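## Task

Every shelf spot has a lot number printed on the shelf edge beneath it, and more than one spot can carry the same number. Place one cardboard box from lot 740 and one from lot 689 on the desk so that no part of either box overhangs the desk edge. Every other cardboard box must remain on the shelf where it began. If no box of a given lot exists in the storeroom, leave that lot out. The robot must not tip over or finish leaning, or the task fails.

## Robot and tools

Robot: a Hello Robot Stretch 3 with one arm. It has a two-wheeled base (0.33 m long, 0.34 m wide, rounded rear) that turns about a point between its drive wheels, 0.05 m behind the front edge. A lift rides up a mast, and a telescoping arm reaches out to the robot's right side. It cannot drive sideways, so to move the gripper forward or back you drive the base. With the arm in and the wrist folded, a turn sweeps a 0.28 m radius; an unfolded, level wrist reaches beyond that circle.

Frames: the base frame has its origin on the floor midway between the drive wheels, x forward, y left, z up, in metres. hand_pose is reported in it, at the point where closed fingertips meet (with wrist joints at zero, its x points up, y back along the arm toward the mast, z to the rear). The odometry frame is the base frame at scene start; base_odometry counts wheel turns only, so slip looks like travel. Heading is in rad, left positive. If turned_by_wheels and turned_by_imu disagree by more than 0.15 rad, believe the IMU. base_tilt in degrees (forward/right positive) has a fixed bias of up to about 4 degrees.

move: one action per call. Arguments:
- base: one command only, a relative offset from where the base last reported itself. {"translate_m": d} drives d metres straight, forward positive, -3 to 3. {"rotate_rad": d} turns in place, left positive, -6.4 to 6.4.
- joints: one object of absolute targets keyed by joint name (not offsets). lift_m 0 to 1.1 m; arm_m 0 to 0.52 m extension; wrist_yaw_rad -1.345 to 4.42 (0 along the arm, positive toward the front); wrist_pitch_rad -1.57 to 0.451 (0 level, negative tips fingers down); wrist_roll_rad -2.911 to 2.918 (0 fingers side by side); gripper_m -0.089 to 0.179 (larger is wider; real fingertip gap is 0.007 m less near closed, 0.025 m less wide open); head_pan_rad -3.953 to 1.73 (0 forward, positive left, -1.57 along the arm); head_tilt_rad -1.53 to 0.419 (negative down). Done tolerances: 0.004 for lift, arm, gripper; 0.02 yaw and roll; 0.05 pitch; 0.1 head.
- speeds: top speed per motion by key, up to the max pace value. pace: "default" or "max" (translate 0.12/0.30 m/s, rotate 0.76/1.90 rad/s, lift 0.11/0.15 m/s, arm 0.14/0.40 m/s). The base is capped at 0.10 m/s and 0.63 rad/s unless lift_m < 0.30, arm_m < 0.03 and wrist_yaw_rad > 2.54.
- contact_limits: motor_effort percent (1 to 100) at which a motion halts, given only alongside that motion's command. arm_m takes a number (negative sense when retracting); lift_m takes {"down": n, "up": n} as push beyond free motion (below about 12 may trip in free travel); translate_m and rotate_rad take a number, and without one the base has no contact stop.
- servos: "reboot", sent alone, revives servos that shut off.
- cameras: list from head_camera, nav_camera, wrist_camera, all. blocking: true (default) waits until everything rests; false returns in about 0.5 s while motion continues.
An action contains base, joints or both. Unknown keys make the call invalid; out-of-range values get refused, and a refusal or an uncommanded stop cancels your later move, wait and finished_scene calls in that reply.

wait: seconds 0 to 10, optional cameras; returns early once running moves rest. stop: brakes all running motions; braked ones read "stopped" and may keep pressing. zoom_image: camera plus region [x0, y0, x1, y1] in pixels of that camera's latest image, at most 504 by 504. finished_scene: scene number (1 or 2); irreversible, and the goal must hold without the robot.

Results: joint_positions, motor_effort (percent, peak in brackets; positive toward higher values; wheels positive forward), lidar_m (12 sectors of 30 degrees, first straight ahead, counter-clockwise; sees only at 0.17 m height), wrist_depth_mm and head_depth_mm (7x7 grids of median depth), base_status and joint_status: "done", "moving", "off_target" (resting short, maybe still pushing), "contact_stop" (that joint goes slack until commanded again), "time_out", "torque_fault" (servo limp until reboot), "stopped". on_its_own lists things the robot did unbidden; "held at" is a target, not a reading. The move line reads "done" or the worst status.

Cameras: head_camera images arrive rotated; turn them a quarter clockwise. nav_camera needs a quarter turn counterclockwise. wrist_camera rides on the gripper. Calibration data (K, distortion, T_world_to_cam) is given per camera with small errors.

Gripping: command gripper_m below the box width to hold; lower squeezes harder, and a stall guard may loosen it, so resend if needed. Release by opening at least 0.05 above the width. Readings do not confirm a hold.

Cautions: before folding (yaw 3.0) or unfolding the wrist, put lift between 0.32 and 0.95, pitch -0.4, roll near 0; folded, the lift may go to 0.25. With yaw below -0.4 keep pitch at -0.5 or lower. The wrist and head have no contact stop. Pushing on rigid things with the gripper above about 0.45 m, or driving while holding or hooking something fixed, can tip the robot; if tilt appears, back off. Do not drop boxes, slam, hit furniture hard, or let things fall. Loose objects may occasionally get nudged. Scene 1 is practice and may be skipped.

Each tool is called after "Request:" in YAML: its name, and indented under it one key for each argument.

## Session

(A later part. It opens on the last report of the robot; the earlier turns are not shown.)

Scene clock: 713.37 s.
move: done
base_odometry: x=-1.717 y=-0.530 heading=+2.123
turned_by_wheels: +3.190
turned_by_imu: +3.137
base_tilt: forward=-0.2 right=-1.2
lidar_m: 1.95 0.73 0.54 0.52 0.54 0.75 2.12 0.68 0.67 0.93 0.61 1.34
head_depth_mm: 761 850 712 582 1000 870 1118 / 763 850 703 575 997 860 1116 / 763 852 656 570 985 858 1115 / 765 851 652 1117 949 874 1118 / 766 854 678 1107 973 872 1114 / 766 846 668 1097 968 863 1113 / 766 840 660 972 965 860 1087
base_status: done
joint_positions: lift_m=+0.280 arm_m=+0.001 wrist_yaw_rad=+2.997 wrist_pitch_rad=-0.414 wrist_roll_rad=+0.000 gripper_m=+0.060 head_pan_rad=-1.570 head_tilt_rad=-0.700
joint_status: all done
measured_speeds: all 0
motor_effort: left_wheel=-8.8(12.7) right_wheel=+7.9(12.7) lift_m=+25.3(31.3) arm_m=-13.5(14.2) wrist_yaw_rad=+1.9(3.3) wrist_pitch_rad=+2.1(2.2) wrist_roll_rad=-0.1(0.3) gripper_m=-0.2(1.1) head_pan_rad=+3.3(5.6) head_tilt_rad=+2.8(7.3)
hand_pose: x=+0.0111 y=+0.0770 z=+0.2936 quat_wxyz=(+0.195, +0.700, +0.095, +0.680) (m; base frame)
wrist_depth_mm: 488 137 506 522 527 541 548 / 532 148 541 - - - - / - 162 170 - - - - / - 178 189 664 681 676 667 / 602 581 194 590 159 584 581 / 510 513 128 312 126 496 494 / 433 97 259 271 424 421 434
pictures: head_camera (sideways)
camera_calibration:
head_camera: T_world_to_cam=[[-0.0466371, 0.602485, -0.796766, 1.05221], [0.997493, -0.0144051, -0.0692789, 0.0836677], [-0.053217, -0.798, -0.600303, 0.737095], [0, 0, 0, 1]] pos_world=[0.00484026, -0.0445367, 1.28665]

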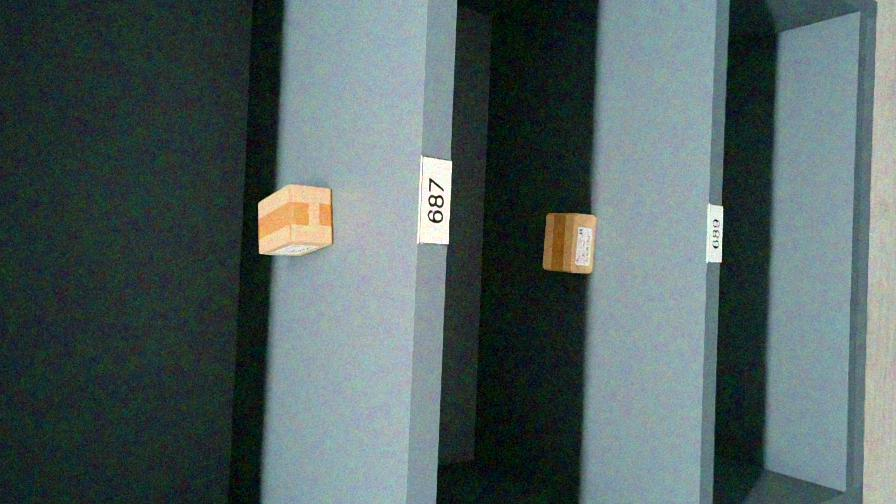

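Request:
move:
  base: {"translate_m": -0.025}
  joints: {"lift_m": 0.6}

Request:
move:
  joints: {"wrist_yaw_rad": 0.0, "gripper_m": 0.16}

Request:
move:
  joints: {"wrist_pitch_rad": 0.02, "lift_m": 0.52}
  cameras: ["wrist_camera", "head_camera"]

Scene clock: 743.07 s.
move: done
base_odometry: x=-1.704 y=-0.551 heading=+2.123
turned_by_wheels: +0.000
turned_by_imu: +0.000
base_tilt: forward=-0.3 right=-1.0
lidar_m: 1.96 0.73 0.54 0.52 0.54 0.75 2.13 0.68 0.66 0.94 0.63 1.34
head_depth_mm: 761 851 710 581 1007 865 1116 / 763 850 702 575 993 860 1118 / 763 852 694 570 986 861 1124 / 763 854 643 566 948 875 1123 / 762 855 678 1108 977 871 1121 / 765 848 670 1101 971 865 1110 / 765 842 662 1040 966 861 1112
base_status: done
joint_positions: lift_m=+0.600 arm_m=+0.001 wrist_yaw_rad=+2.997 wrist_pitch_rad=-0.414 wrist_roll_rad=+0.000 gripper_m=+0.060 head_pan_rad=-1.570 head_tilt_rad=-0.700
joint_status: all done
measured_speeds: all 0
motor_effort: left_wheel=-6.2(12.3) right_wheel=-5.8(8.6) lift_m=+29.2(34.2) arm_m=-11.8(13.5) wrist_yaw_rad=+2.1(3.5) wrist_pitch_rad=+2.1(2.3) wrist_roll_rad=-0.1(0.3) gripper_m=+0.1(0.9) head_pan_rad=+3.4(4.1) head_tilt_rad=+2.6(3.2)
hand_pose: x=+0.0111 y=+0.0770 z=+0.6136 quat_wxyz=(+0.195, +0.700, +0.095, +0.680) (m; base frame)
wrist_depth_mm: 488 137 506 523 538 537 543 / 530 147 530 - - - - / - 161 171 - - - - / - 178 187 - - - - / - - 192 - 148 - - / - - 128 844 125 855 871 / 790 98 269 771 751 750 763
pictures: none

Scene clock: 745.57 s.
move: done
base_odometry: x=-1.704 y=-0.551 heading=+2.123
turned_by_wheels: +0.000
turned_by_imu: +0.000
base_tilt: forward=-0.5 right=-1.3
lidar_m: 1.96 0.74 0.54 0.52 0.54 0.75 2.13 0.68 0.66 0.94 0.63 1.34
head_depth_mm: 764 848 712 581 1005 868 1115 / 761 848 704 575 998 862 1116 / 763 852 693 571 992 861 1111 / 764 855 646 566 947 872 482 / 765 853 676 1108 976 869 1096 / 766 847 670 1098 968 866 1116 / 766 841 661 1035 965 857 1111
base_status: not commanded
joint_positions: lift_m=+0.600 arm_m=+0.001 wrist_yaw_rad=+0.003 wrist_pitch_rad=-0.414 wrist_roll_rad=+0.000 gripper_m=+0.160 head_pan_rad=-1.570 head_tilt_rad=-0.700
joint_status: all done
measured_speeds: all 0
motor_effort: left_wheel=-6.2(6.9) right_wheel=-5.6(6.2) lift_m=+23.3(29.4) arm_m=-11.9(12.6) wrist_yaw_rad=-3.4(7.7) wrist_pitch_rad=+2.1(2.2) wrist_roll_rad=+0.0(0.3) gripper_m=+0.7(83.9) head_pan_rad=+2.9(3.7) head_tilt_rad=+2.1(3.2)
hand_pose: x=-0.0208 y=-0.3704 z=+0.6136 quat_wxyz=(+0.693, +0.147, -0.691, -0.145) (m; base frame)
wrist_depth_mm: 480 - - - - - 605 / 481 - - 441 - - 538 / 452 451 448 439 437 435 428 / 355 353 354 347 346 344 340 / 340 316 320 315 308 303 302 / 445 125 - - - 135 - / 112 639 - - - - 109
pictures: none

Scene clock: 747.13 s.
move: done
base_odometry: x=-1.704 y=-0.551 heading=+2.123
turned_by_wheels: +0.000
turned_by_imu: +0.000
base_tilt: forward=-0.4 right=-1.0
lidar_m: 1.96 0.74 0.54 0.52 0.54 0.75 2.13 0.68 0.66 0.94 0.62 1.34
head_depth_mm: 761 845 711 581 1002 869 1119 / 763 850 703 575 995 862 1119 / 762 849 692 569 992 854 1112 / 764 851 644 564 948 874 1098 / 764 853 680 1113 973 847 1119 / 765 849 669 1103 971 866 1113 / 767 842 663 1039 965 858 1106
base_status: not commanded
joint_positions: lift_m=+0.520 arm_m=+0.001 wrist_yaw_rad=+0.003 wrist_pitch_rad=-0.003 wrist_roll_rad=+0.000 gripper_m=+0.160 head_pan_rad=-1.570 head_tilt_rad=-0.700
joint_status: all done
measured_speeds: all 0
motor_effort: left_wheel=-6.2(7.2) right_wheel=-6.1(6.5) lift_m=+23.5(26.8) arm_m=-10.7(12.1) wrist_yaw_rad=-4.2(4.2) wrist_pitch_rad=+3.8(6.4) wrist_roll_rad=+0.1(0.3) gripper_m=+0.3(1.2) head_pan_rad=+2.9(3.5) head_tilt_rad=+1.7(2.5)
hand_pose: x=-0.0207 y=-0.4017 z=+0.6337 quat_wxyz=(+0.707, +0.003, -0.707, +0.000) (m; base frame)
wrist_depth_mm: 481 - - - - - 618 / 486 - - - - - 627 / 466 - - - - - 649 / 488 - - - - - - / 464 148 467 440 473 405 473 / 333 127 334 332 332 137 314 / 115 279 278 271 268 265 112
pictures: head_camera (sideways), wrist_camera
camera_calibration:
head_camera: T_world_to_cam=[[-0.0468185, 0.602479, -0.796761, 1.05221], [0.997496, -0.014134, -0.0693015, 0.0837088], [-0.0530141, -0.79801, -0.600308, 0.7371], [0, 0, 0, 1]] pos_world=[0.00484029, -0.0445365, 1.28665]
wrist_camera: T_world_to_cam=[[-0.998846, -0.0472587, -0.0085119, -0.0276164], [-0.0013046, 0.203903, -0.97899, 0.734892], [0.0480014, -0.97785, -0.203729, -0.0965618], [0, 0, 0, 1]] pos_world=[-0.0219906, -0.245574, 0.699544]

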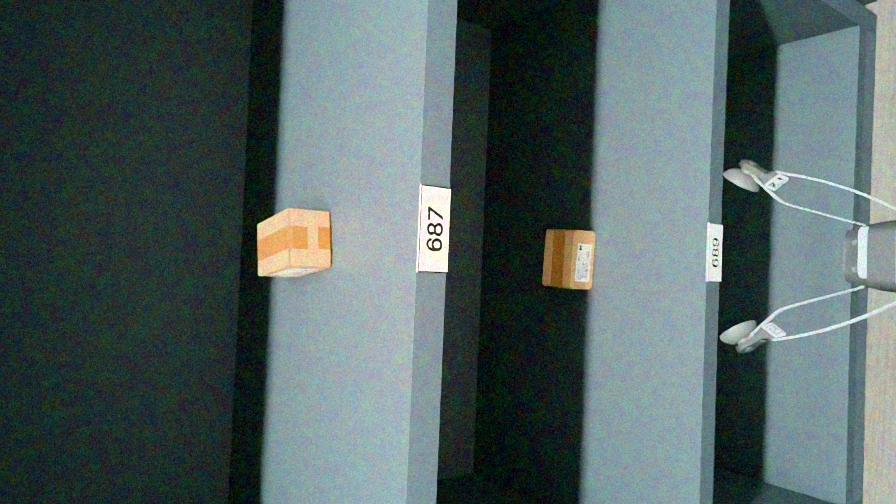

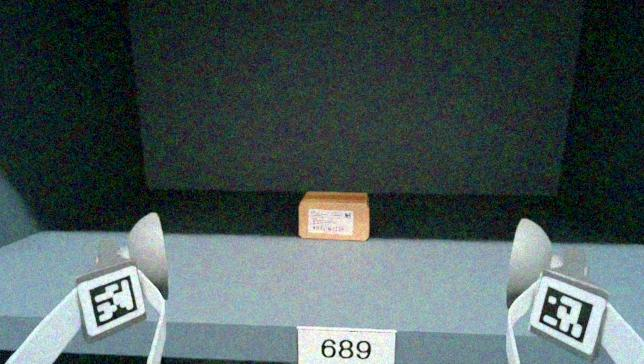

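Request:
move:
  joints: {"lift_m": 0.47}

Request:
move:
  joints: {"arm_m": 0.315}
  contact_limits: {"arm_m": 32}
  cameras: ["wrist_camera"]

Scene clock: 760.77 s.
move: done
base_odometry: x=-1.704 y=-0.551 heading=+2.123
turned_by_wheels: +0.000
turned_by_imu: +0.000
base_tilt: forward=-0.4 right=-1.4
lidar_m: 1.96 0.74 0.54 0.52 0.54 0.75 2.13 0.68 0.66 0.93 0.62 1.35
head_depth_mm: 761 849 711 582 999 870 1118 / 761 851 702 576 995 861 1115 / 761 852 695 570 989 858 1107 / 764 853 643 565 947 872 1106 / 765 852 678 1110 979 870 1095 / 764 849 670 1098 968 864 1115 / 767 841 660 1036 963 861 1107
base_status: not commanded
joint_positions: lift_m=+0.470 arm_m=+0.001 wrist_yaw_rad=+0.003 wrist_pitch_rad=-0.002 wrist_roll_rad=+0.000 gripper_m=+0.160 head_pan_rad=-1.570 head_tilt_rad=-0.700
joint_status: all done
measured_speeds: all 0
motor_effort: left_wheel=-6.7(6.9) right_wheel=-5.8(6.4) lift_m=+26.0(26.0) arm_m=-10.9(11.1) wrist_yaw_rad=-3.4(4.5) wrist_pitch_rad=+3.7(3.9) wrist_roll_rad=+0.0(0.3) gripper_m=+0.2(1.1) head_pan_rad=+2.1(3.1) head_tilt_rad=+0.6(2.1)
hand_pose: x=-0.0207 y=-0.4017 z=+0.5840 quat_wxyz=(+0.707, +0.002, -0.707, +0.000) (m; base frame)
wrist_depth_mm: 478 - - - - - 619 / 479 - - - - - 626 / 464 - - - - - 657 / 467 494 498 437 498 500 498 / 330 332 330 330 331 305 332 / 273 127 266 264 259 137 248 / 112 - - - - - 110
pictures: none

Scene clock: 764.30 s.
move: done
base_odometry: x=-1.704 y=-0.551 heading=+2.123
turned_by_wheels: +0.000
turned_by_imu: +0.000
base_tilt: forward=-0.3 right=-1.2
lidar_m: 1.95 0.73 0.54 0.52 0.54 0.75 2.13 0.68 0.66 0.93 0.63 1.34
head_depth_mm: 764 846 710 582 1002 871 1117 / 762 848 702 576 995 864 1113 / 762 849 695 570 963 687 578 / 763 852 645 565 942 717 1127 / 767 854 679 1107 945 870 1116 / 765 846 668 1103 969 864 1117 / 766 842 662 1035 959 857 1101
base_status: not commanded
joint_positions: lift_m=+0.470 arm_m=+0.315 wrist_yaw_rad=+0.003 wrist_pitch_rad=-0.002 wrist_roll_rad=+0.000 gripper_m=+0.160 head_pan_rad=-1.570 head_tilt_rad=-0.700
joint_status: all done
measured_speeds: all 0
motor_effort: left_wheel=-6.1(7.0) right_wheel=-5.7(6.8) lift_m=+27.2(31.2) arm_m=+14.1(15.8) wrist_yaw_rad=-3.2(4.8) wrist_pitch_rad=+3.7(3.8) wrist_roll_rad=-0.1(0.4) gripper_m=+0.6(1.0) head_pan_rad=+2.1(3.0) head_tilt_rad=+0.2(1.8)
contact_limits: arm_m 32 (drawing in: default 32, maximum 55; extending or still: default 41, maximum 69)
hand_pose: x=-0.0207 y=-0.7162 z=+0.5840 quat_wxyz=(+0.707, +0.002, -0.707, +0.000) (m; base frame)
wrist_depth_mm: - - - - - - - / - - - - - - - / - - - - - - - / - - - - - - - / 357 301 324 328 326 280 327 / 230 128 130 130 138 137 219 / 115 163 130 126 123 171 112
pictures: wrist_camera
camera_calibration:
wrist_camera: T_world_to_cam=[[-0.998846, -0.0472665, -0.0084635, -0.0429303], [-0.00130928, 0.202999, -0.979178, 0.749741], [0.0480004, -0.978038, -0.202827, -0.414757], [0, 0, 0, 1]] pos_world=[-0.0219906, -0.559874, 0.649643]

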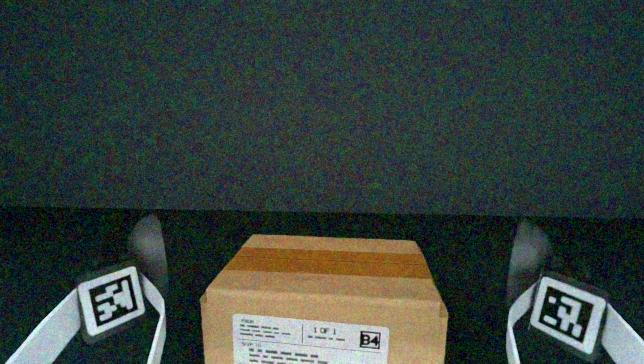

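Request:
move:
  joints: {"gripper_m": 0.045}

Request:
move:
  joints: {"lift_m": 0.53}
  speeds: {"lift_m": 0.05}
  cameras: ["wrist_camera"]

Scene clock: 773.20 s.
move: done
base_odometry: x=-1.704 y=-0.551 heading=+2.123
turned_by_wheels: +0.000
turned_by_imu: +0.000
base_tilt: forward=-0.2 right=-1.1
lidar_m: 1.95 0.74 0.54 0.52 0.54 0.75 2.13 0.68 0.66 0.93 0.62 1.35
head_depth_mm: 760 851 712 581 1006 867 1123 / 762 848 700 575 999 862 1113 / 764 849 693 571 989 688 578 / 763 850 643 565 940 717 1119 / 761 853 676 1111 971 875 1114 / 766 848 670 1103 966 863 1111 / 765 841 661 1040 964 858 1111
base_status: not commanded
joint_positions: lift_m=+0.470 arm_m=+0.315 wrist_yaw_rad=+0.003 wrist_pitch_rad=-0.002 wrist_roll_rad=+0.000 gripper_m=+0.046 head_pan_rad=-1.570 head_tilt_rad=-0.700
joint_status: all done
measured_speeds: all 0
motor_effort: left_wheel=-6.1(6.8) right_wheel=-5.6(6.7) lift_m=+23.3(24.4) arm_m=+13.7(14.5) wrist_yaw_rad=-3.4(4.6) wrist_pitch_rad=+3.6(3.7) wrist_roll_rad=+0.0(0.3) gripper_m=-18.0(90.8) head_pan_rad=+1.7(2.8) head_tilt_rad=+0.1(1.3)
contact_limits: arm_m 32 (drawing in: default 32, maximum 55; extending or still: default 41, maximum 69)
hand_pose: x=-0.0208 y=-0.7162 z=+0.5841 quat_wxyz=(+0.707, +0.002, -0.707, +0.000) (m; base frame)
wrist_depth_mm: - - - - - - - / - - - - - - - / - - - - - - - / - - - - - - - / 326 355 159 185 159 327 328 / 231 218 137 138 135 219 231 / 186 163 141 139 138 163 179
pictures: none

Scene clock: 774.93 s.
move: done
base_odometry: x=-1.704 y=-0.551 heading=+2.123
turned_by_wheels: +0.000
turned_by_imu: +0.000
base_tilt: forward=-0.4 right=-1.0
lidar_m: 1.96 0.73 0.54 0.52 0.54 0.75 2.13 0.68 0.66 0.94 0.63 1.34
head_depth_mm: 762 852 710 581 1005 866 1117 / 761 853 700 576 996 863 1111 / 763 850 694 569 986 636 1084 / 763 853 644 565 897 825 1120 / 762 852 676 1107 951 871 1121 / 762 846 669 1101 967 864 1108 / 764 841 661 1033 964 860 1105
base_status: not commanded
joint_positions: lift_m=+0.530 arm_m=+0.315 wrist_yaw_rad=+0.003 wrist_pitch_rad=-0.004 wrist_roll_rad=+0.000 gripper_m=+0.046 head_pan_rad=-1.570 head_tilt_rad=-0.700
joint_status: all done
measured_speeds: all 0
motor_effort: left_wheel=-6.2(6.8) right_wheel=-5.9(6.8) lift_m=+31.5(33.3) arm_m=+14.1(14.2) wrist_yaw_rad=-3.4(4.5) wrist_pitch_rad=+3.9(4.0) wrist_roll_rad=-0.2(0.3) gripper_m=-17.3(17.9) head_pan_rad=+1.6(2.4) head_tilt_rad=+0.5(1.5)
contact_limits: arm_m 32 (drawing in: default 32, maximum 55; extending or still: default 41, maximum 69)
hand_pose: x=-0.0208 y=-0.7161 z=+0.6437 quat_wxyz=(+0.707, +0.003, -0.707, -0.001) (m; base frame)
wrist_depth_mm: - - - - - - - / - - - - - - - / - - - - - - - / - - - - - - - / - - 153 164 164 - - / 346 348 137 138 136 312 349 / 283 247 141 139 137 249 272
pictures: wrist_camera
camera_calibration:
wrist_camera: T_world_to_cam=[[-0.998866, -0.0468638, -0.00844305, -0.0422178], [-0.00130082, 0.204095, -0.97895, 0.80877], [0.0476005, -0.977829, -0.203925, -0.401839], [0, 0, 0, 1]] pos_world=[-0.0219901, -0.559975, 0.709444]

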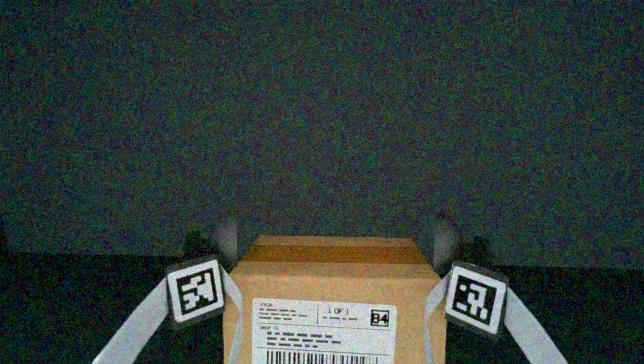

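Request:
move:
  joints: {"arm_m": 0.0}

Request:
move:
  joints: {"wrist_yaw_rad": 1.57, "head_pan_rad": -0.5, "head_tilt_rad": -0.4}

Request:
move:
  base: {"translate_m": 0.9}

Request:
move:
  base: {"translate_m": 0.88}
  cameras: ["nav_camera"]

Scene clock: 815.73 s.
move: done
base_odometry: x=-1.704 y=-0.551 heading=+2.123
turned_by_wheels: +0.000
turned_by_imu: +0.000
base_tilt: forward=-0.2 right=-1.2
lidar_m: 1.96 0.74 0.54 0.52 0.54 0.75 2.14 0.68 0.66 0.94 0.62 1.34
head_depth_mm: 763 853 710 581 1000 868 1121 / 762 851 701 576 992 863 1121 / 761 852 695 569 992 835 1118 / 766 852 645 564 985 697 672 / 766 853 678 1108 978 847 1117 / 766 847 669 1102 969 865 1112 / 768 842 662 1040 962 860 1105
base_status: not commanded
joint_positions: lift_m=+0.530 arm_m=+0.001 wrist_yaw_rad=+0.003 wrist_pitch_rad=-0.004 wrist_roll_rad=+0.000 gripper_m=+0.046 head_pan_rad=-1.570 head_tilt_rad=-0.700
joint_status: all done
measured_speeds: all 0
motor_effort: left_wheel=-6.5(6.9) right_wheel=-6.0(6.4) lift_m=+24.6(31.4) arm_m=-13.8(15.4) wrist_yaw_rad=-2.9(4.4) wrist_pitch_rad=+4.0(4.2) wrist_roll_rad=-0.1(0.3) gripper_m=-16.8(17.8) head_pan_rad=+1.4(2.1) head_tilt_rad=-0.2(1.5)
hand_pose: x=-0.0208 y=-0.4017 z=+0.6435 quat_wxyz=(+0.707, +0.003, -0.707, -0.001) (m; base frame)
wrist_depth_mm: 478 - - - - - 613 / 482 - - - - - 635 / 464 - - - - - 656 / 482 - - - - - - / 456 490 160 498 180 499 497 / 348 349 138 138 136 334 352 / 289 281 140 139 137 265 273
pictures: none

Scene clock: 817.70 s.
move: done
base_odometry: x=-1.704 y=-0.551 heading=+2.123
turned_by_wheels: +0.000
turned_by_imu: +0.000
base_tilt: forward=-0.5 right=-1.1
lidar_m: 1.95 0.73 0.54 0.52 0.54 0.75 2.13 0.68 0.66 0.93 0.63 1.35
head_depth_mm: 620 576 591 617 629 676 744 / 1190 1218 1326 962 1267 771 804 / 1309 1400 1484 1024 1465 1069 1303 / 1253 1328 1418 1254 1437 1508 1329 / 1192 1271 1367 1457 1531 1656 1405 / 2060 2209 2324 2485 2405 1753 1405 / 1969 2080 2220 2321 2348 1749 1393
base_status: not commanded
joint_positions: lift_m=+0.530 arm_m=+0.001 wrist_yaw_rad=+1.567 wrist_pitch_rad=-0.004 wrist_roll_rad=+0.000 gripper_m=+0.046 head_pan_rad=-0.492 head_tilt_rad=-0.394
joint_status: all done
measured_speeds: translate_m=+0.000 rotate_rad=+0.000 lift_m=+0.000 arm_m=+0.000 wrist_yaw_rad=+0.000 wrist_pitch_rad=+0.000 wrist_roll_rad=+0.000 head_pan_rad=-0.024 head_tilt_rad=+0.000
motor_effort: left_wheel=-6.0(6.8) right_wheel=-5.4(6.5) lift_m=+24.6(25.0) arm_m=-12.9(14.0) wrist_yaw_rad=+1.9(5.4) wrist_pitch_rad=+4.2(4.2) wrist_roll_rad=+0.1(0.3) gripper_m=-17.2(17.9) head_pan_rad=-2.9(6.2) head_tilt_rad=-1.0(7.4)
hand_pose: x=+0.2348 y=-0.1465 z=+0.6435 quat_wxyz=(+0.502, +0.500, -0.499, +0.498) (m; base frame)
wrist_depth_mm: - - - - - - - / - - - - - - - / - - - - - - - / - - - - - - 791 / - - 163 - 180 - 417 / - - 138 138 136 - - / - - 140 139 137 125 -
pictures: none

Scene clock: 827.83 s.
move: done
base_odometry: x=-2.175 y=+0.215 heading=+2.123
turned_by_wheels: +0.000
turned_by_imu: +0.000
base_tilt: forward=-0.2 right=-1.3
lidar_m: 1.49 0.72 0.53 0.51 0.53 0.73 2.10 0.69 0.64 0.94 0.66 1.54
head_depth_mm: 1704 1800 602 626 661 748 818 / 1609 1696 1859 2032 2179 1666 806 / 1494 1609 1740 1888 2037 1787 1410 / 1427 1518 1644 1771 1903 1773 1402 / 1345 1440 1531 1642 1786 1755 1392 / 1287 1355 1452 1545 1674 1706 1384 / 1221 1292 1364 1454 1565 1645 1383
base_status: done
joint_positions: lift_m=+0.530 arm_m=+0.001 wrist_yaw_rad=+1.567 wrist_pitch_rad=-0.004 wrist_roll_rad=+0.000 gripper_m=+0.046 head_pan_rad=-0.500 head_tilt_rad=-0.400
joint_status: not commanded
measured_speeds: all 0
motor_effort: left_wheel=+3.3(8.4) right_wheel=+7.2(13.6) lift_m=+25.4(26.5) arm_m=-9.8(13.4) wrist_yaw_rad=+1.6(4.0) wrist_pitch_rad=+4.2(4.2) wrist_roll_rad=+0.1(0.3) gripper_m=-17.6(17.8) head_pan_rad=-3.2(4.1) head_tilt_rad=-3.9(5.0)
hand_pose: x=+0.2348 y=-0.1465 z=+0.6435 quat_wxyz=(+0.502, +0.500, -0.499, +0.498) (m; base frame)
wrist_depth_mm: - - - - - - - / - - - - - - - / - - - - - - - / - - - - - - - / - - 163 - 179 - - / - - 137 138 136 - - / - - 140 139 138 - -
pictures: none

Scene clock: 837.77 s.
move: done
base_odometry: x=-2.637 y=+0.964 heading=+2.123
turned_by_wheels: +0.000
turned_by_imu: +0.000
base_tilt: forward=-0.3 right=-1.3
lidar_m: 0.62 0.64 0.52 0.51 0.53 0.72 2.07 1.34 0.65 2.32 0.87 0.64
head_depth_mm: 678 734 798 878 979 1101 1248 / 636 686 743 810 894 993 1115 / 598 643 692 753 822 905 1006 / 567 605 648 700 761 832 919 / 536 570 610 656 708 770 845 / 511 542 576 619 663 717 780 / 486 515 545 581 624 672 726
base_status: done
joint_positions: lift_m=+0.530 arm_m=+0.001 wrist_yaw_rad=+1.567 wrist_pitch_rad=-0.004 wrist_roll_rad=+0.000 gripper_m=+0.046 head_pan_rad=-0.500 head_tilt_rad=-0.400
joint_status: not commanded
measured_speeds: all 0
motor_effort: left_wheel=+1.9(9.0) right_wheel=+8.7(13.4) lift_m=+27.8(28.2) arm_m=-7.7(11.0) wrist_yaw_rad=+1.8(4.0) wrist_pitch_rad=+4.1(4.2) wrist_roll_rad=-0.1(0.4) gripper_m=-16.9(18.1) head_pan_rad=-3.0(3.7) head_tilt_rad=-2.3(4.3)
hand_pose: x=+0.2348 y=-0.1465 z=+0.6435 quat_wxyz=(+0.502, +0.500, -0.499, +0.498) (m; base frame)
wrist_depth_mm: - - - - - - - / - - - - - - - / - - - - - - - / - - - - - - - / - - 153 164 164 - - / - - 138 138 136 - - / - - 140 139 137 - -
pictures: nav_camera (sideways)
camera_calibration:
nav_camera: T_world_to_cam=[[0.328627, -0.160103, 0.930791, -1.17034], [-0.46563, -0.884895, 0.012188, 0.0371183], [0.821701, -0.43741, -0.36535, 0.423706], [0, 0, 0, 1]] pos_world=[0.0537286, 0.0308044, 1.24369]

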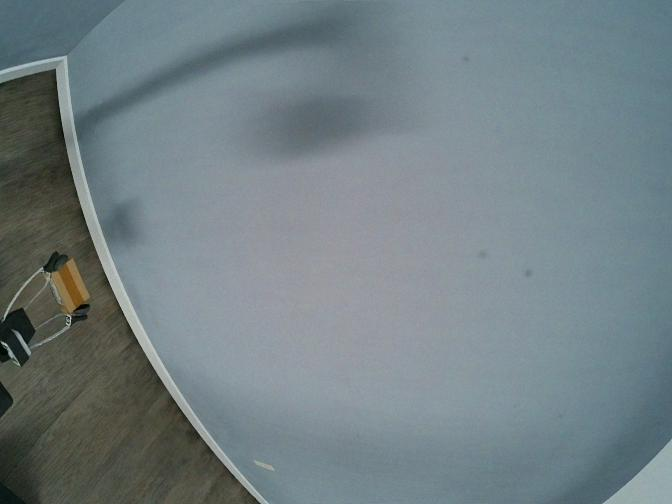

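Request:
move:
  base: {"rotate_rad": -1.59}
  joints: {"head_pan_rad": -0.4, "head_tilt_rad": -0.4}
  cameras: ["nav_camera"]

Scene clock: 846.73 s.
move: done
base_odometry: x=-2.637 y=+0.964 heading=+0.533
turned_by_wheels: -1.590
turned_by_imu: -1.565
base_tilt: forward=-0.2 right=-1.2
lidar_m: 2.36 0.88 0.64 0.62 0.64 0.52 0.51 0.53 0.72 2.00 1.35 0.64
head_depth_mm: 507 538 590 875 1268 1070 931 / 579 597 618 638 678 742 843 / 688 717 745 778 812 850 888 / 859 894 939 991 1044 1106 1180 / 2855 2991 3149 3241 2375 1770 1398 / 2745 2884 3076 3208 2371 1742 1390 / 2640 2788 2926 3107 2347 1741 1380
base_status: done
joint_positions: lift_m=+0.530 arm_m=+0.001 wrist_yaw_rad=+1.567 wrist_pitch_rad=-0.004 wrist_roll_rad=+0.000 gripper_m=+0.046 head_pan_rad=-0.400 head_tilt_rad=-0.400
joint_status: all done
measured_speeds: all 0
motor_effort: left_wheel=+8.2(12.5) right_wheel=-9.9(13.1) lift_m=+28.6(29.4) arm_m=-13.1(13.8) wrist_yaw_rad=+1.7(3.5) wrist_pitch_rad=+4.1(4.2) wrist_roll_rad=-0.1(0.3) gripper_m=-17.4(17.8) head_pan_rad=+3.4(5.5) head_tilt_rad=-1.9(4.0)
hand_pose: x=+0.2348 y=-0.1465 z=+0.6435 quat_wxyz=(+0.502, +0.500, -0.499, +0.498) (m; base frame)
wrist_depth_mm: - - - - - - 383 / - - - - - - 393 / - - - - - - - / - - - - - - - / - - 163 - 180 - - / - - 138 138 136 - - / - - 140 139 137 - -
pictures: nav_camera (sideways)
camera_calibration:
nav_camera: T_world_to_cam=[[0.342973, -0.126497, 0.930789, -1.17041], [-0.374915, -0.926979, 0.0121673, 0.0365668], [0.861283, -0.35314, -0.365354, 0.423506], [0, 0, 0, 1]] pos_world=[0.050369, 0.0353999, 1.24369]

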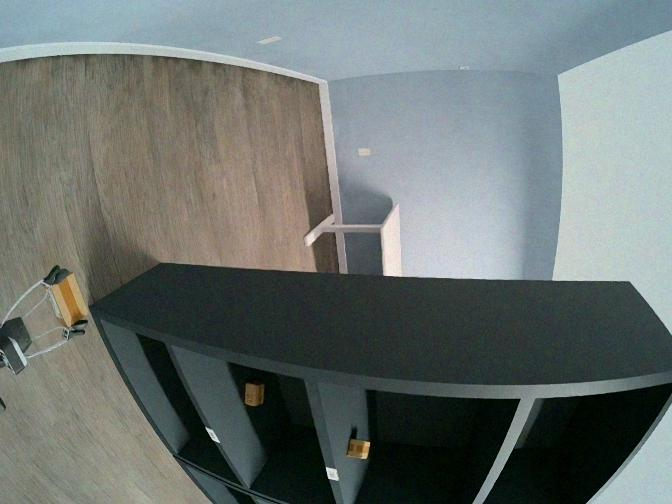

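Request:
move:
  base: {"translate_m": 1.39}

Request:
move:
  base: {"rotate_rad": -0.22}
  joints: {"head_pan_rad": -0.6, "head_tilt_rad": -0.4}
  cameras: ["nav_camera", "head_camera"]

Scene clock: 871.57 s.
move: time_out
base_odometry: x=-1.444 y=+1.668 heading=+0.533
turned_by_wheels: +0.000
turned_by_imu: +0.001
base_tilt: forward=-0.1 right=-1.1
lidar_m: 1.87 0.86 0.63 0.61 0.64 0.87 1.88 0.58 0.59 1.66 2.00 1.62
head_depth_mm: 1952 2111 2281 1780 2376 1829 1428 / 1873 2011 2178 1737 2450 1785 1419 / 1793 1912 2058 1732 2113 1747 1422 / 1722 1820 1932 2083 2254 1767 1413 / 1628 1733 1867 1986 2088 1748 1398 / 1577 1661 1765 1902 2046 1751 1388 / 1519 1605 1714 1811 1941 1735 1389
base_status: translate_m time_out (by the wheels' count: +1.3845 of +1.3900)
joint_positions: lift_m=+0.530 arm_m=+0.001 wrist_yaw_rad=+1.567 wrist_pitch_rad=-0.004 wrist_roll_rad=+0.000 gripper_m=+0.046 head_pan_rad=-0.400 head_tilt_rad=-0.400
joint_status: not commanded
measured_speeds: all 0
motor_effort: left_wheel=-0.7(11.7) right_wheel=-0.1(10.4) lift_m=+30.5(31.8) arm_m=-10.1(13.4) wrist_yaw_rad=+2.1(3.4) wrist_pitch_rad=+4.1(4.2) wrist_roll_rad=-0.1(0.4) gripper_m=-17.2(17.9) head_pan_rad=+3.4(4.0) head_tilt_rad=+2.0(2.2)
hand_pose: x=+0.2348 y=-0.1465 z=+0.6435 quat_wxyz=(+0.502, +0.500, -0.499, +0.498) (m; base frame)
wrist_depth_mm: - - - - - - - / - - - - - - - / - - - - - - - / - - - - - - - / - - 163 - 180 - - / - - 138 138 136 - - / - - 140 139 138 - -
pictures: none

not run: a stop that you did not command came earlier in this reply.

Request:
move:
  base: {"rotate_rad": -0.22}
  joints: {"head_pan_rad": -0.6, "head_tilt_rad": -0.4}

Request:
move:
  base: {"translate_m": 1.2}
  cameras: ["nav_camera", "head_camera"]

Scene clock: 880.63 s.
move: done
base_odometry: x=-1.444 y=+1.668 heading=+0.313
turned_by_wheels: -0.220
turned_by_imu: -0.216
base_tilt: forward=-0.3 right=-1.3
lidar_m: 1.87 1.13 0.69 0.61 0.61 0.73 1.35 0.75 0.58 0.92 3.43 1.62
head_depth_mm: 3377 3687 - 3707 2465 1805 1427 / 2864 3148 3465 3553 2455 1796 1422 / 2576 2777 2950 2589 2322 1776 1406 / 2292 2467 2605 2063 2301 1767 1410 / 2096 2211 2364 1832 2398 1760 1405 / 1897 1999 2128 1652 2258 1710 1387 / 1746 1845 1933 1777 2108 1731 1388
base_status: done
joint_positions: lift_m=+0.530 arm_m=+0.001 wrist_yaw_rad=+1.567 wrist_pitch_rad=-0.004 wrist_roll_rad=+0.000 gripper_m=+0.046 head_pan_rad=-0.600 head_tilt_rad=-0.400
joint_status: all done
measured_speeds: all 0
motor_effort: left_wheel=+8.5(12.1) right_wheel=-10.2(13.5) lift_m=+30.1(30.8) arm_m=-9.9(10.4) wrist_yaw_rad=+0.5(2.9) wrist_pitch_rad=+3.9(4.1) wrist_roll_rad=-0.2(0.3) gripper_m=-17.7(18.2) head_pan_rad=-2.8(5.8) head_tilt_rad=+2.1(5.0)
hand_pose: x=+0.2348 y=-0.1464 z=+0.6435 quat_wxyz=(+0.502, +0.500, -0.499, +0.498) (m; base frame)
wrist_depth_mm: - - - - - - - / - - - - - - - / - - - - - - - / - - - - - - - / - - 163 - 180 - - / - - 138 138 136 - - / - - 140 139 137 - -
pictures: none

Scene clock: 893.77 s.
move: done
base_odometry: x=-0.303 y=+2.038 heading=+0.313
turned_by_wheels: +0.000
turned_by_imu: +0.000
base_tilt: forward=-0.2 right=-1.3
lidar_m: 0.70 0.71 0.84 0.86 0.86 1.03 1.91 1.59 1.89 1.38 0.62 0.80
head_depth_mm: 1254 1394 1554 1643 1113 815 644 / 1078 1183 1299 1428 1106 811 643 / 951 1027 1120 1228 1098 802 701 / 848 906 981 1064 1088 801 1318 / 766 818 872 936 996 861 1197 / 699 737 787 839 899 946 1044 / 644 676 714 757 802 859 925
base_status: done
joint_positions: lift_m=+0.530 arm_m=+0.001 wrist_yaw_rad=+1.567 wrist_pitch_rad=-0.004 wrist_roll_rad=+0.000 gripper_m=+0.046 head_pan_rad=-0.600 head_tilt_rad=-0.400
joint_status: not commanded
measured_speeds: all 0
motor_effort: left_wheel=+7.1(12.0) right_wheel=+2.6(10.5) lift_m=+26.6(30.6) arm_m=-11.3(12.0) wrist_yaw_rad=+2.6(3.6) wrist_pitch_rad=+3.9(4.2) wrist_roll_rad=-0.1(0.4) gripper_m=-16.9(18.0) head_pan_rad=-3.1(3.9) head_tilt_rad=+5.2(5.2)
hand_pose: x=+0.2348 y=-0.1464 z=+0.6435 quat_wxyz=(+0.502, +0.500, -0.499, +0.498) (m; base frame)
wrist_depth_mm: - - - - - - - / - - - - - - - / - - - - - - - / - - - - - - - / - - 153 163 163 - - / - - 138 138 135 - - / - - 140 139 137 - -
pictures: head_camera (sideways), nav_camera (sideways)
camera_calibration:
head_camera: T_world_to_cam=[[-0.307143, 0.154005, -0.93912, 1.23947], [0.591957, 0.803595, -0.061822, 0.0765452], [0.745151, -0.574907, -0.337983, 0.390899], [0, 0, 0, 1]] pos_world=[0.044105, -0.0276653, 1.30086]
nav_camera: T_world_to_cam=[[0.31102, -0.192119, 0.930783, -1.17021], [-0.551636, -0.833996, 0.0121871, 0.0376853], [0.773928, -0.517243, -0.36537, 0.424064], [0, 0, 0, 1]] pos_world=[0.0565512, 0.0259552, 1.24369]

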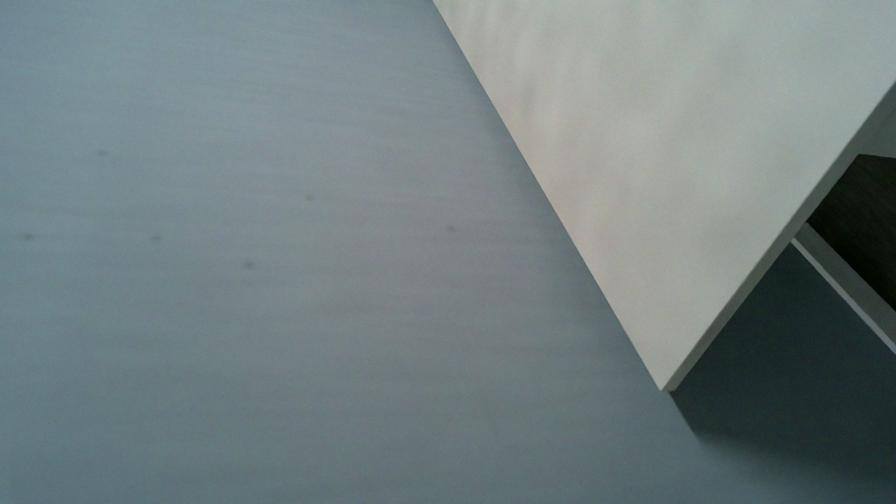

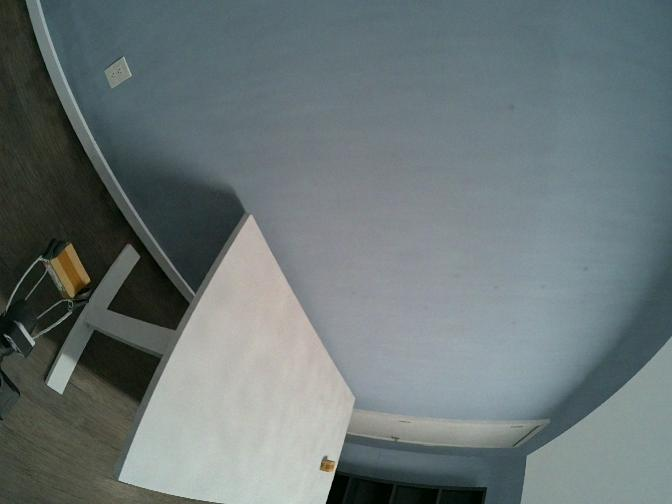

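Request:
move:
  base: {"rotate_rad": 0.225}
  joints: {"lift_m": 0.8}

Request:
move:
  base: {"translate_m": 0.13}

Request:
move:
  joints: {"wrist_yaw_rad": 0.0, "head_pan_rad": -1.57, "head_tilt_rad": -0.5}
  cameras: ["head_camera", "wrist_camera"]

Scene clock: 916.30 s.
move: done
base_odometry: x=-0.303 y=+2.038 heading=+0.538
turned_by_wheels: +0.225
turned_by_imu: +0.221
base_tilt: forward=-0.3 right=-1.3
lidar_m: 0.71 0.73 0.89 0.86 0.90 1.24 1.59 1.64 2.27 1.18 0.61 0.73
head_depth_mm: 871 953 1048 1159 1117 815 647 / 806 872 948 1037 1084 809 1305 / 744 802 868 943 1014 836 1264 / 694 743 799 863 938 1010 1136 / 652 691 741 795 856 935 1023 / 610 647 689 737 790 852 927 / 577 611 647 685 733 789 850
base_status: done
joint_positions: lift_m=+0.800 arm_m=+0.001 wrist_yaw_rad=+1.567 wrist_pitch_rad=-0.005 wrist_roll_rad=+0.000 gripper_m=+0.046 head_pan_rad=-0.600 head_tilt_rad=-0.400
joint_status: all done
measured_speeds: all 0
motor_effort: left_wheel=-8.9(11.9) right_wheel=+9.7(12.7) lift_m=+31.4(33.3) arm_m=-12.7(13.1) wrist_yaw_rad=+2.2(3.4) wrist_pitch_rad=+4.3(4.4) wrist_roll_rad=+0.1(0.3) gripper_m=-17.2(18.1) head_pan_rad=-3.2(3.6) head_tilt_rad=+4.5(5.6)
hand_pose: x=+0.2347 y=-0.1464 z=+0.9132 quat_wxyz=(+0.503, +0.500, -0.499, +0.498) (m; base frame)
wrist_depth_mm: - - - - - - - / - - - - - - - / - - - - - - - / - - - - - - - / - - 153 163 163 - - / - - 138 138 136 - - / - - 140 139 137 - -
pictures: none

Scene clock: 918.73 s.
move: done
base_odometry: x=-0.191 y=+2.104 heading=+0.538
turned_by_wheels: +0.000
turned_by_imu: +0.000
base_tilt: forward=-0.4 right=-1.3
lidar_m: 0.58 0.60 0.83 0.86 0.89 1.24 1.71 1.78 2.45 0.58 0.59 0.60
head_depth_mm: 704 769 842 935 1022 818 643 / 649 701 763 839 930 814 1094 / 601 647 698 761 834 859 1029 / 560 599 643 696 756 827 915 / 525 557 595 639 690 751 824 / 492 521 556 593 638 688 749 / 465 490 520 554 591 637 684
base_status: done
joint_positions: lift_m=+0.800 arm_m=+0.001 wrist_yaw_rad=+1.567 wrist_pitch_rad=-0.005 wrist_roll_rad=+0.000 gripper_m=+0.046 head_pan_rad=-0.600 head_tilt_rad=-0.400
joint_status: not commanded
measured_speeds: all 0
motor_effort: left_wheel=+1.2(6.4) right_wheel=+9.2(15.2) lift_m=+27.3(31.9) arm_m=-13.3(14.0) wrist_yaw_rad=+0.9(3.2) wrist_pitch_rad=+4.2(4.4) wrist_roll_rad=-0.3(0.3) gripper_m=-17.3(17.8) head_pan_rad=-2.8(3.6) head_tilt_rad=+4.6(5.5)
hand_pose: x=+0.2347 y=-0.1464 z=+0.9132 quat_wxyz=(+0.503, +0.500, -0.499, +0.498) (m; base frame)
wrist_depth_mm: - - - - - - - / - - - - - - - / - - - - - - - / - - - - - - - / - - 153 163 163 - - / - - 138 138 135 - - / - - 140 139 137 - -
pictures: none

Scene clock: 920.67 s.
move: done
base_odometry: x=-0.191 y=+2.104 heading=+0.538
turned_by_wheels: +0.000
turned_by_imu: +0.000
base_tilt: forward=-0.2 right=-1.2
lidar_m: 0.58 0.60 0.83 0.86 0.89 1.24 1.71 1.77 2.45 0.58 0.59 0.60
head_depth_mm: 3205 3370 3729 3023 2116 1635 1295 / 3058 3304 3574 2958 2028 726 1248 / 3196 3491 3668 1435 946 660 638 / 3153 3421 3604 1328 934 481 303 / 3222 3470 3687 1315 923 669 1204 / 2351 2419 2250 1301 918 710 822 / 1645 1674 1695 1299 908 707 1222
base_status: not commanded
joint_positions: lift_m=+0.800 arm_m=+0.001 wrist_yaw_rad=+0.003 wrist_pitch_rad=-0.005 wrist_roll_rad=+0.000 gripper_m=+0.046 head_pan_rad=-1.578 head_tilt_rad=-0.499
joint_status: all done
measured_speeds: translate_m=+0.000 rotate_rad=+0.000 lift_m=+0.000 arm_m=+0.000 wrist_yaw_rad=+0.000 wrist_pitch_rad=+0.000 wrist_roll_rad=+0.000 head_pan_rad=+0.024 head_tilt_rad=+0.000
motor_effort: left_wheel=+1.2(1.7) right_wheel=+9.3(9.8) lift_m=+23.9(27.7) arm_m=-11.5(13.4) wrist_yaw_rad=-2.9(7.3) wrist_pitch_rad=+4.3(4.3) wrist_roll_rad=+0.3(0.3) gripper_m=-17.1(17.5) head_pan_rad=+3.1(4.0) head_tilt_rad=-4.6(8.4)
hand_pose: x=-0.0207 y=-0.4017 z=+0.9132 quat_wxyz=(+0.707, +0.003, -0.707, -0.001) (m; base frame)
wrist_depth_mm: - - - - - - - / - - - - - - - / - - - - - - - / - - - - - - - / - - 153 164 164 - - / - - 138 138 135 - - / - - 140 139 137 122 -
pictures: head_camera (sideways), wrist_camera
camera_calibration:
head_camera: T_world_to_cam=[[-0.0430916, 0.432178, -0.900758, 1.18784], [0.997245, -0.0358803, -0.0649227, 0.0780548], [-0.0603776, -0.901074, -0.429442, 0.514831], [0, 0, 0, 1]] pos_world=[0.00443062, -0.0466584, 1.29612]
wrist_camera: T_world_to_cam=[[-0.998851, -0.0471434, -0.00858854, -0.0251314], [-0.00130388, 0.205901, -0.978572, 1.0089], [0.0479016, -0.977437, -0.205726, -0.0375043], [0, 0, 0, 1]] pos_world=[-0.0219905, -0.245576, 0.979347]

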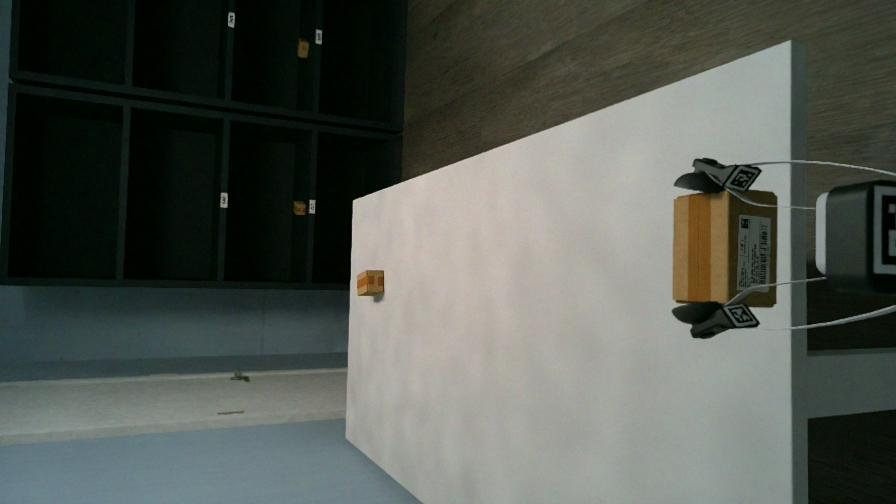

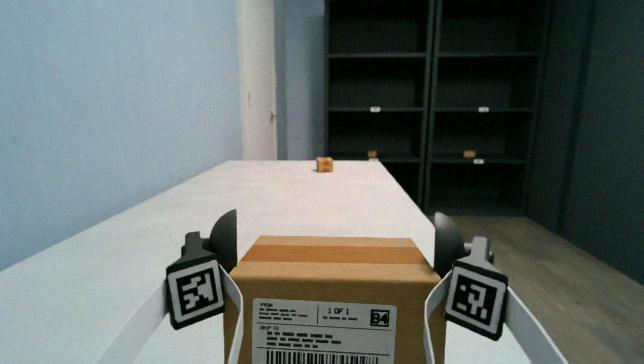

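Request:
move:
  joints: {"arm_m": 0.27}

Request:
move:
  joints: {"lift_m": 0.68}

Request:
move:
  joints: {"lift_m": 0.62}
  speeds: {"lift_m": 0.02}
  contact_limits: {"lift_m": {"down": 14}}
  cameras: ["head_camera", "wrist_camera"]

Scene clock: 929.70 s.
move: done
base_odometry: x=-0.191 y=+2.104 heading=+0.538
turned_by_wheels: +0.000
turned_by_imu: +0.000
base_tilt: forward=-0.4 right=-1.1
lidar_m: 0.58 0.60 0.83 0.86 0.89 1.23 1.71 1.77 2.45 0.58 0.59 0.60
head_depth_mm: 3202 3429 3669 3087 2130 1640 296 / 3041 3322 3599 2990 1883 373 632 / 3220 3441 3666 1346 459 447 1248 / 3209 3428 3423 1332 527 515 1242 / 3239 3451 3605 1321 890 715 1204 / 2263 2348 2195 1299 917 709 825 / 1608 1628 1660 1291 913 706 1223
base_status: not commanded
joint_positions: lift_m=+0.800 arm_m=+0.270 wrist_yaw_rad=+0.003 wrist_pitch_rad=-0.005 wrist_roll_rad=+0.000 gripper_m=+0.046 head_pan_rad=-1.570 head_tilt_rad=-0.500
joint_status: all done
measured_speeds: all 0
motor_effort: left_wheel=+1.5(1.8) right_wheel=+8.4(9.6) lift_m=+28.1(28.2) arm_m=+13.1(16.2) wrist_yaw_rad=-3.3(4.4) wrist_pitch_rad=+4.3(4.3) wrist_roll_rad=+0.1(0.3) gripper_m=-17.5(17.7) head_pan_rad=+3.4(4.0) head_tilt_rad=-3.8(5.1)
hand_pose: x=-0.0207 y=-0.6711 z=+0.9132 quat_wxyz=(+0.707, +0.003, -0.707, -0.001) (m; base frame)
wrist_depth_mm: - - - - - - - / - - - - - - - / - - - - - - - / - - - - - - - / - - 153 164 164 - - / - - 138 138 136 - - / - - 140 139 138 121 -
pictures: none

Scene clock: 931.63 s.
move: done
base_odometry: x=-0.191 y=+2.104 heading=+0.538
turned_by_wheels: +0.000
turned_by_imu: +0.000
base_tilt: forward=-0.4 right=-1.1
lidar_m: 0.58 0.60 0.83 0.86 0.89 1.24 1.72 1.78 2.46 0.58 0.59 0.60
head_depth_mm: 3212 3417 3665 3047 2119 1636 1289 / 3034 3399 3653 2996 1935 729 421 / 3206 3465 3706 1348 941 507 496 / 3161 3467 3399 1337 931 579 1212 / 3228 3482 3649 1314 929 713 1214 / 2263 2337 2185 1310 921 711 824 / 1607 1619 1662 1283 911 705 1225
base_status: not commanded
joint_positions: lift_m=+0.680 arm_m=+0.270 wrist_yaw_rad=+0.003 wrist_pitch_rad=-0.005 wrist_roll_rad=+0.000 gripper_m=+0.046 head_pan_rad=-1.570 head_tilt_rad=-0.500
joint_status: all done
measured_speeds: all 0
motor_effort: left_wheel=+1.1(1.7) right_wheel=+8.6(9.5) lift_m=+24.1(27.8) arm_m=+10.5(13.4) wrist_yaw_rad=-3.2(4.7) wrist_pitch_rad=+4.2(4.4) wrist_roll_rad=+0.2(0.3) gripper_m=-17.0(17.8) head_pan_rad=+2.9(3.8) head_tilt_rad=-3.3(4.5)
hand_pose: x=-0.0207 y=-0.6711 z=+0.7932 quat_wxyz=(+0.707, +0.003, -0.707, -0.001) (m; base frame)
wrist_depth_mm: - - - - - - - / - - - - - - - / - - - - - - - / - - - - - - - / - - 153 163 164 - - / - - 138 138 136 - - / - - 140 139 137 - -
pictures: none

Scene clock: 934.07 s.
move: contact_stop
base_odometry: x=-0.191 y=+2.104 heading=+0.538
turned_by_wheels: +0.000
turned_by_imu: +0.000
base_tilt: forward=-0.3 right=-1.1
lidar_m: 0.58 0.60 0.83 0.86 0.89 1.24 1.72 1.78 2.46 0.58 0.59 0.60
head_depth_mm: 3211 3403 3699 3040 2111 1637 1295 / 3001 3319 3624 3029 1939 726 458 / 3206 3439 3672 1347 939 539 506 / 3161 3407 3463 1329 935 593 624 / 3233 3501 3652 1313 926 716 1203 / 2262 2349 2184 1300 918 711 824 / 1593 1626 1660 1287 910 705 1227
base_status: not commanded
joint_positions: lift_m=+0.649 arm_m=+0.270 wrist_yaw_rad=+0.002 wrist_pitch_rad=+0.026 wrist_roll_rad=-0.001 gripper_m=+0.046 head_pan_rad=-1.570 head_tilt_rad=-0.500
joint_status: lift_m contact_stop (moved -0.031 of -0.060)
measured_speeds: all 0
on_its_own: lift_m is slack since a contact_stop (your +0.620 is given up)
motor_effort: left_wheel=+1.1(1.7) right_wheel=+4.7(9.2) lift_m=+26.7(26.9) arm_m=+6.7(10.9) wrist_yaw_rad=-3.3(4.6) wrist_pitch_rad=-1.4(5.2) wrist_roll_rad=+0.1(0.5) gripper_m=-16.9(17.7) head_pan_rad=+2.8(3.7) head_tilt_rad=-2.6(4.5)
contact_limits: lift_m down 14 (down: maximum 72; up: maximum 65)
hand_pose: x=-0.0210 y=-0.6718 z=+0.7708 quat_wxyz=(+0.708, -0.008, -0.706, +0.009) (m; base frame)
wrist_depth_mm: - - - - - - - / - - - - - - - / - - - - - - - / - - - - - - - / - - 155 172 160 381 - / - - 138 139 136 - - / - - 141 140 139 - -
pictures: head_camera (sideways), wrist_camera
camera_calibration:
head_camera: T_world_to_cam=[[-0.0466511, 0.432519, -0.900417, 1.18745], [0.997509, -0.0275795, -0.0649295, 0.0780404], [-0.0529163, -0.901203, -0.430155, 0.515744], [0, 0, 0, 1]] pos_world=[0.00484108, -0.0466517, 1.29611]
wrist_camera: T_world_to_cam=[[-0.998917, -0.0460753, -0.00647521, -0.0403489], [-0.00169363, 0.175082, -0.984552, 0.908968], [0.0464973, -0.983475, -0.174971, -0.358674], [0, 0, 0, 1]] pos_world=[-0.0220884, -0.513751, 0.831908]

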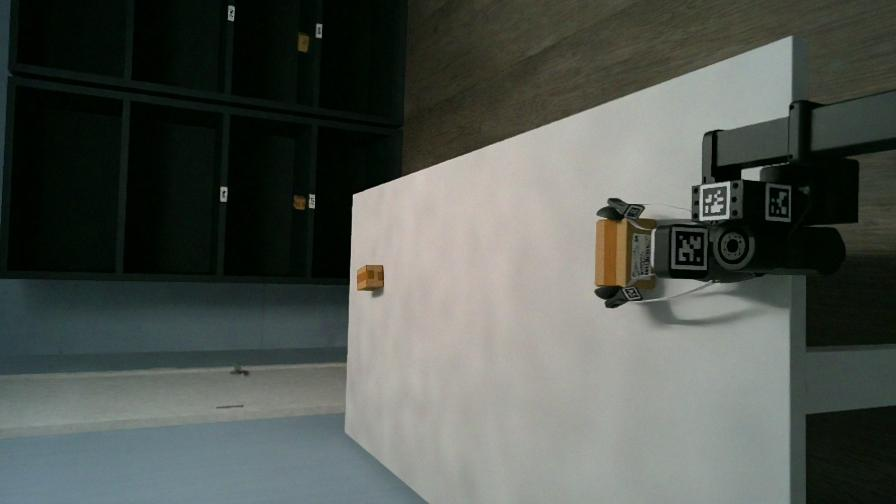

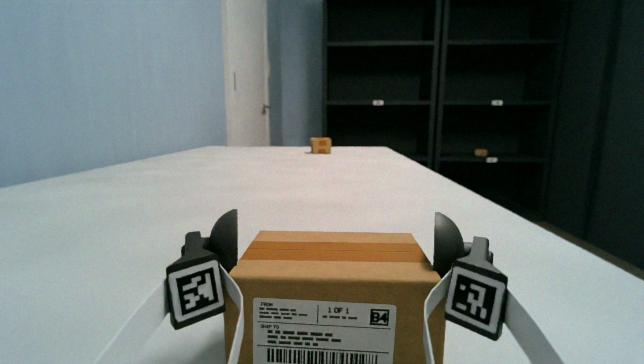

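Request:
move:
  joints: {"gripper_m": 0.16}

Request:
move:
  joints: {"arm_m": 0.1}

Request:
move:
  joints: {"lift_m": 0.75}
  cameras: ["head_camera", "wrist_camera"]

Scene clock: 943.13 s.
move: done
base_odometry: x=-0.191 y=+2.104 heading=+0.538
turned_by_wheels: +0.000
turned_by_imu: +0.000
base_tilt: forward=-0.4 right=-1.0
lidar_m: 0.58 0.60 0.83 0.86 0.90 1.24 1.72 1.78 2.45 0.58 0.59 0.60
head_depth_mm: 3215 3444 3662 3078 2127 1622 1292 / 3029 3335 3622 2969 1945 728 457 / 3213 3490 3752 1350 943 538 505 / 3175 3415 3429 1330 932 594 624 / 3253 3387 3702 1316 925 714 1206 / 2272 2337 2186 1308 921 710 822 / 1595 1621 1655 1284 910 707 1221
base_status: not commanded
joint_positions: lift_m=+0.650 arm_m=+0.270 wrist_yaw_rad=+0.002 wrist_pitch_rad=+0.018 wrist_roll_rad=-0.001 gripper_m=+0.160 head_pan_rad=-1.570 head_tilt_rad=-0.500
joint_status: all done
measured_speeds: all 0
on_its_own: lift_m is slack since a contact_stop (your +0.620 is given up)
motor_effort: left_wheel=+1.1(1.3) right_wheel=+4.1(5.1) lift_m=+26.9(27.5) arm_m=-0.1(2.4) wrist_yaw_rad=-2.1(3.4) wrist_pitch_rad=+0.0(1.6) wrist_roll_rad=+0.1(0.5) gripper_m=+0.8(82.0) head_pan_rad=+2.4(3.4) head_tilt_rad=-2.1(3.2)
contact_limits: lift_m down 14 (down: maximum 72; up: maximum 65)
hand_pose: x=-0.0210 y=-0.6716 z=+0.7692 quat_wxyz=(+0.708, -0.006, -0.707, +0.007) (m; base frame)
wrist_depth_mm: - - - - - - - / - - - - - - - / - - - - - - - / - - - - - - - / - 145 - 168 169 141 - / - 125 137 136 135 135 124 / 112 - 141 139 138 - 110
pictures: none

Scene clock: 945.63 s.
move: done
base_odometry: x=-0.191 y=+2.104 heading=+0.538
turned_by_wheels: +0.000
turned_by_imu: +0.000
base_tilt: forward=-0.3 right=-1.2
lidar_m: 0.58 0.60 0.83 0.86 0.89 1.24 1.72 1.77 2.46 0.58 0.59 0.60
head_depth_mm: 3216 3484 3665 3059 2108 1639 1296 / 3029 3412 3648 3009 1944 726 1249 / 3226 3450 3662 1341 942 722 1245 / 3199 3415 3428 1338 934 719 454 / 3221 3453 3690 1317 926 714 878 / 2271 2349 2185 1293 918 712 824 / 1596 1642 1666 1294 912 706 1229
base_status: not commanded
joint_positions: lift_m=+0.650 arm_m=+0.100 wrist_yaw_rad=+0.002 wrist_pitch_rad=+0.005 wrist_roll_rad=-0.001 gripper_m=+0.160 head_pan_rad=-1.570 head_tilt_rad=-0.500
joint_status: all done
measured_speeds: all 0
on_its_own: lift_m is slack since a contact_stop (your +0.620 is given up)
motor_effort: left_wheel=+0.8(1.6) right_wheel=+4.3(5.3) lift_m=+27.2(27.6) arm_m=-13.8(16.2) wrist_yaw_rad=-2.2(3.5) wrist_pitch_rad=+2.3(2.5) wrist_roll_rad=+0.1(0.4) gripper_m=+0.8(1.1) head_pan_rad=+2.8(3.5) head_tilt_rad=-2.0(2.8)
contact_limits: lift_m down 14 (down: maximum 72; up: maximum 65)
hand_pose: x=-0.0210 y=-0.5013 z=+0.7658 quat_wxyz=(+0.708, -0.001, -0.707, +0.002) (m; base frame)
wrist_depth_mm: - - - - - - - / - - - - - - - / - - - - - - - / - - - 302 650 - - / - 145 - 308 - 141 - / - 125 - - - 135 - / 112 - - - - - 109
pictures: none

Scene clock: 947.37 s.
move: done
base_odometry: x=-0.191 y=+2.104 heading=+0.538
turned_by_wheels: +0.000
turned_by_imu: +0.000
base_tilt: forward=-0.2 right=-1.1
lidar_m: 0.58 0.60 0.83 0.86 0.90 1.23 1.72 1.78 2.44 0.58 0.59 0.60
head_depth_mm: 3215 3400 3686 3069 2109 1633 1288 / 3031 3357 3696 3027 1953 727 339 / 3209 3466 3678 1359 943 698 336 / 3137 3449 3399 1334 929 717 403 / 3203 3458 3678 1309 925 691 1206 / 2260 2348 2189 1305 919 711 823 / 1588 1630 1670 1293 912 706 1240
base_status: not commanded
joint_positions: lift_m=+0.750 arm_m=+0.100 wrist_yaw_rad=+0.002 wrist_pitch_rad=+0.004 wrist_roll_rad=-0.001 gripper_m=+0.160 head_pan_rad=-1.570 head_tilt_rad=-0.500
joint_status: all done
measured_speeds: all 0
motor_effort: left_wheel=+1.1(1.4) right_wheel=+4.3(5.0) lift_m=+29.5(32.3) arm_m=-12.9(13.8) wrist_yaw_rad=-1.4(3.2) wrist_pitch_rad=+2.5(2.6) wrist_roll_rad=+0.2(0.4) gripper_m=+0.9(1.1) head_pan_rad=+2.2(3.4) head_tilt_rad=-2.0(2.6)
hand_pose: x=-0.0210 y=-0.5013 z=+0.8656 quat_wxyz=(+0.708, +0.000, -0.707, +0.002) (m; base frame)
wrist_depth_mm: - - - - - - - / - - - - - - - / - - - - - - - / - - - - - - - / - 144 - - - - - / - 125 - 325 - 135 - / 112 - - 327 - - 112
pictures: head_camera (sideways), wrist_camera
camera_calibration:
head_camera: T_world_to_cam=[[-0.0466511, 0.432519, -0.900417, 1.18745], [0.997509, -0.0275795, -0.0649295, 0.0780404], [-0.0529163, -0.901203, -0.430155, 0.515744], [0, 0, 0, 1]] pos_world=[0.00484108, -0.0466517, 1.29611]
wrist_camera: T_world_to_cam=[[-0.998917, -0.0459225, -0.00749959, -0.0309161], [-0.00169045, 0.196884, -0.980425, 0.979849], [0.0465001, -0.979351, -0.196748, -0.153502], [0, 0, 0, 1]] pos_world=[-0.0220884, -0.344669, 0.930235]

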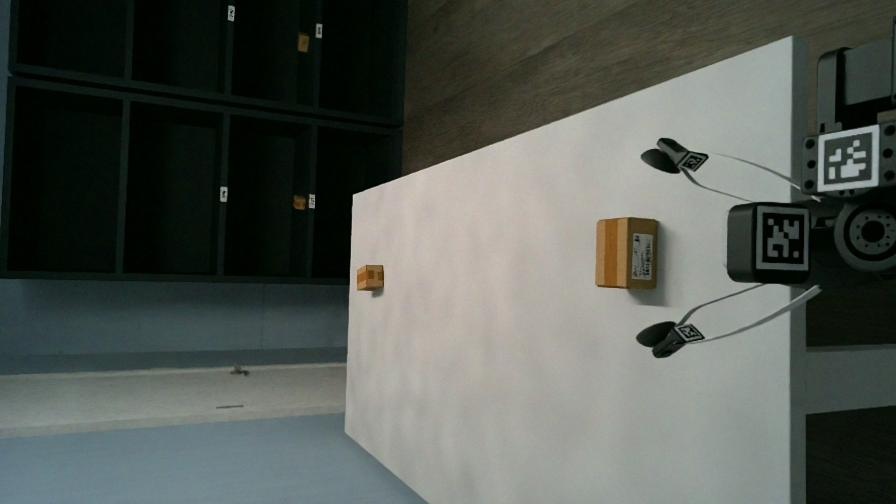

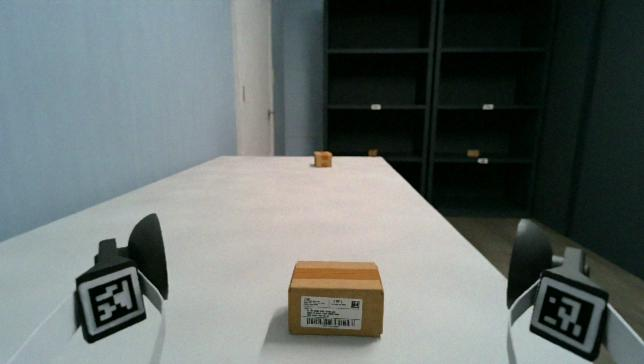

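Request:
finished_scene:
  scene: 1

The scene is finished: the task was done.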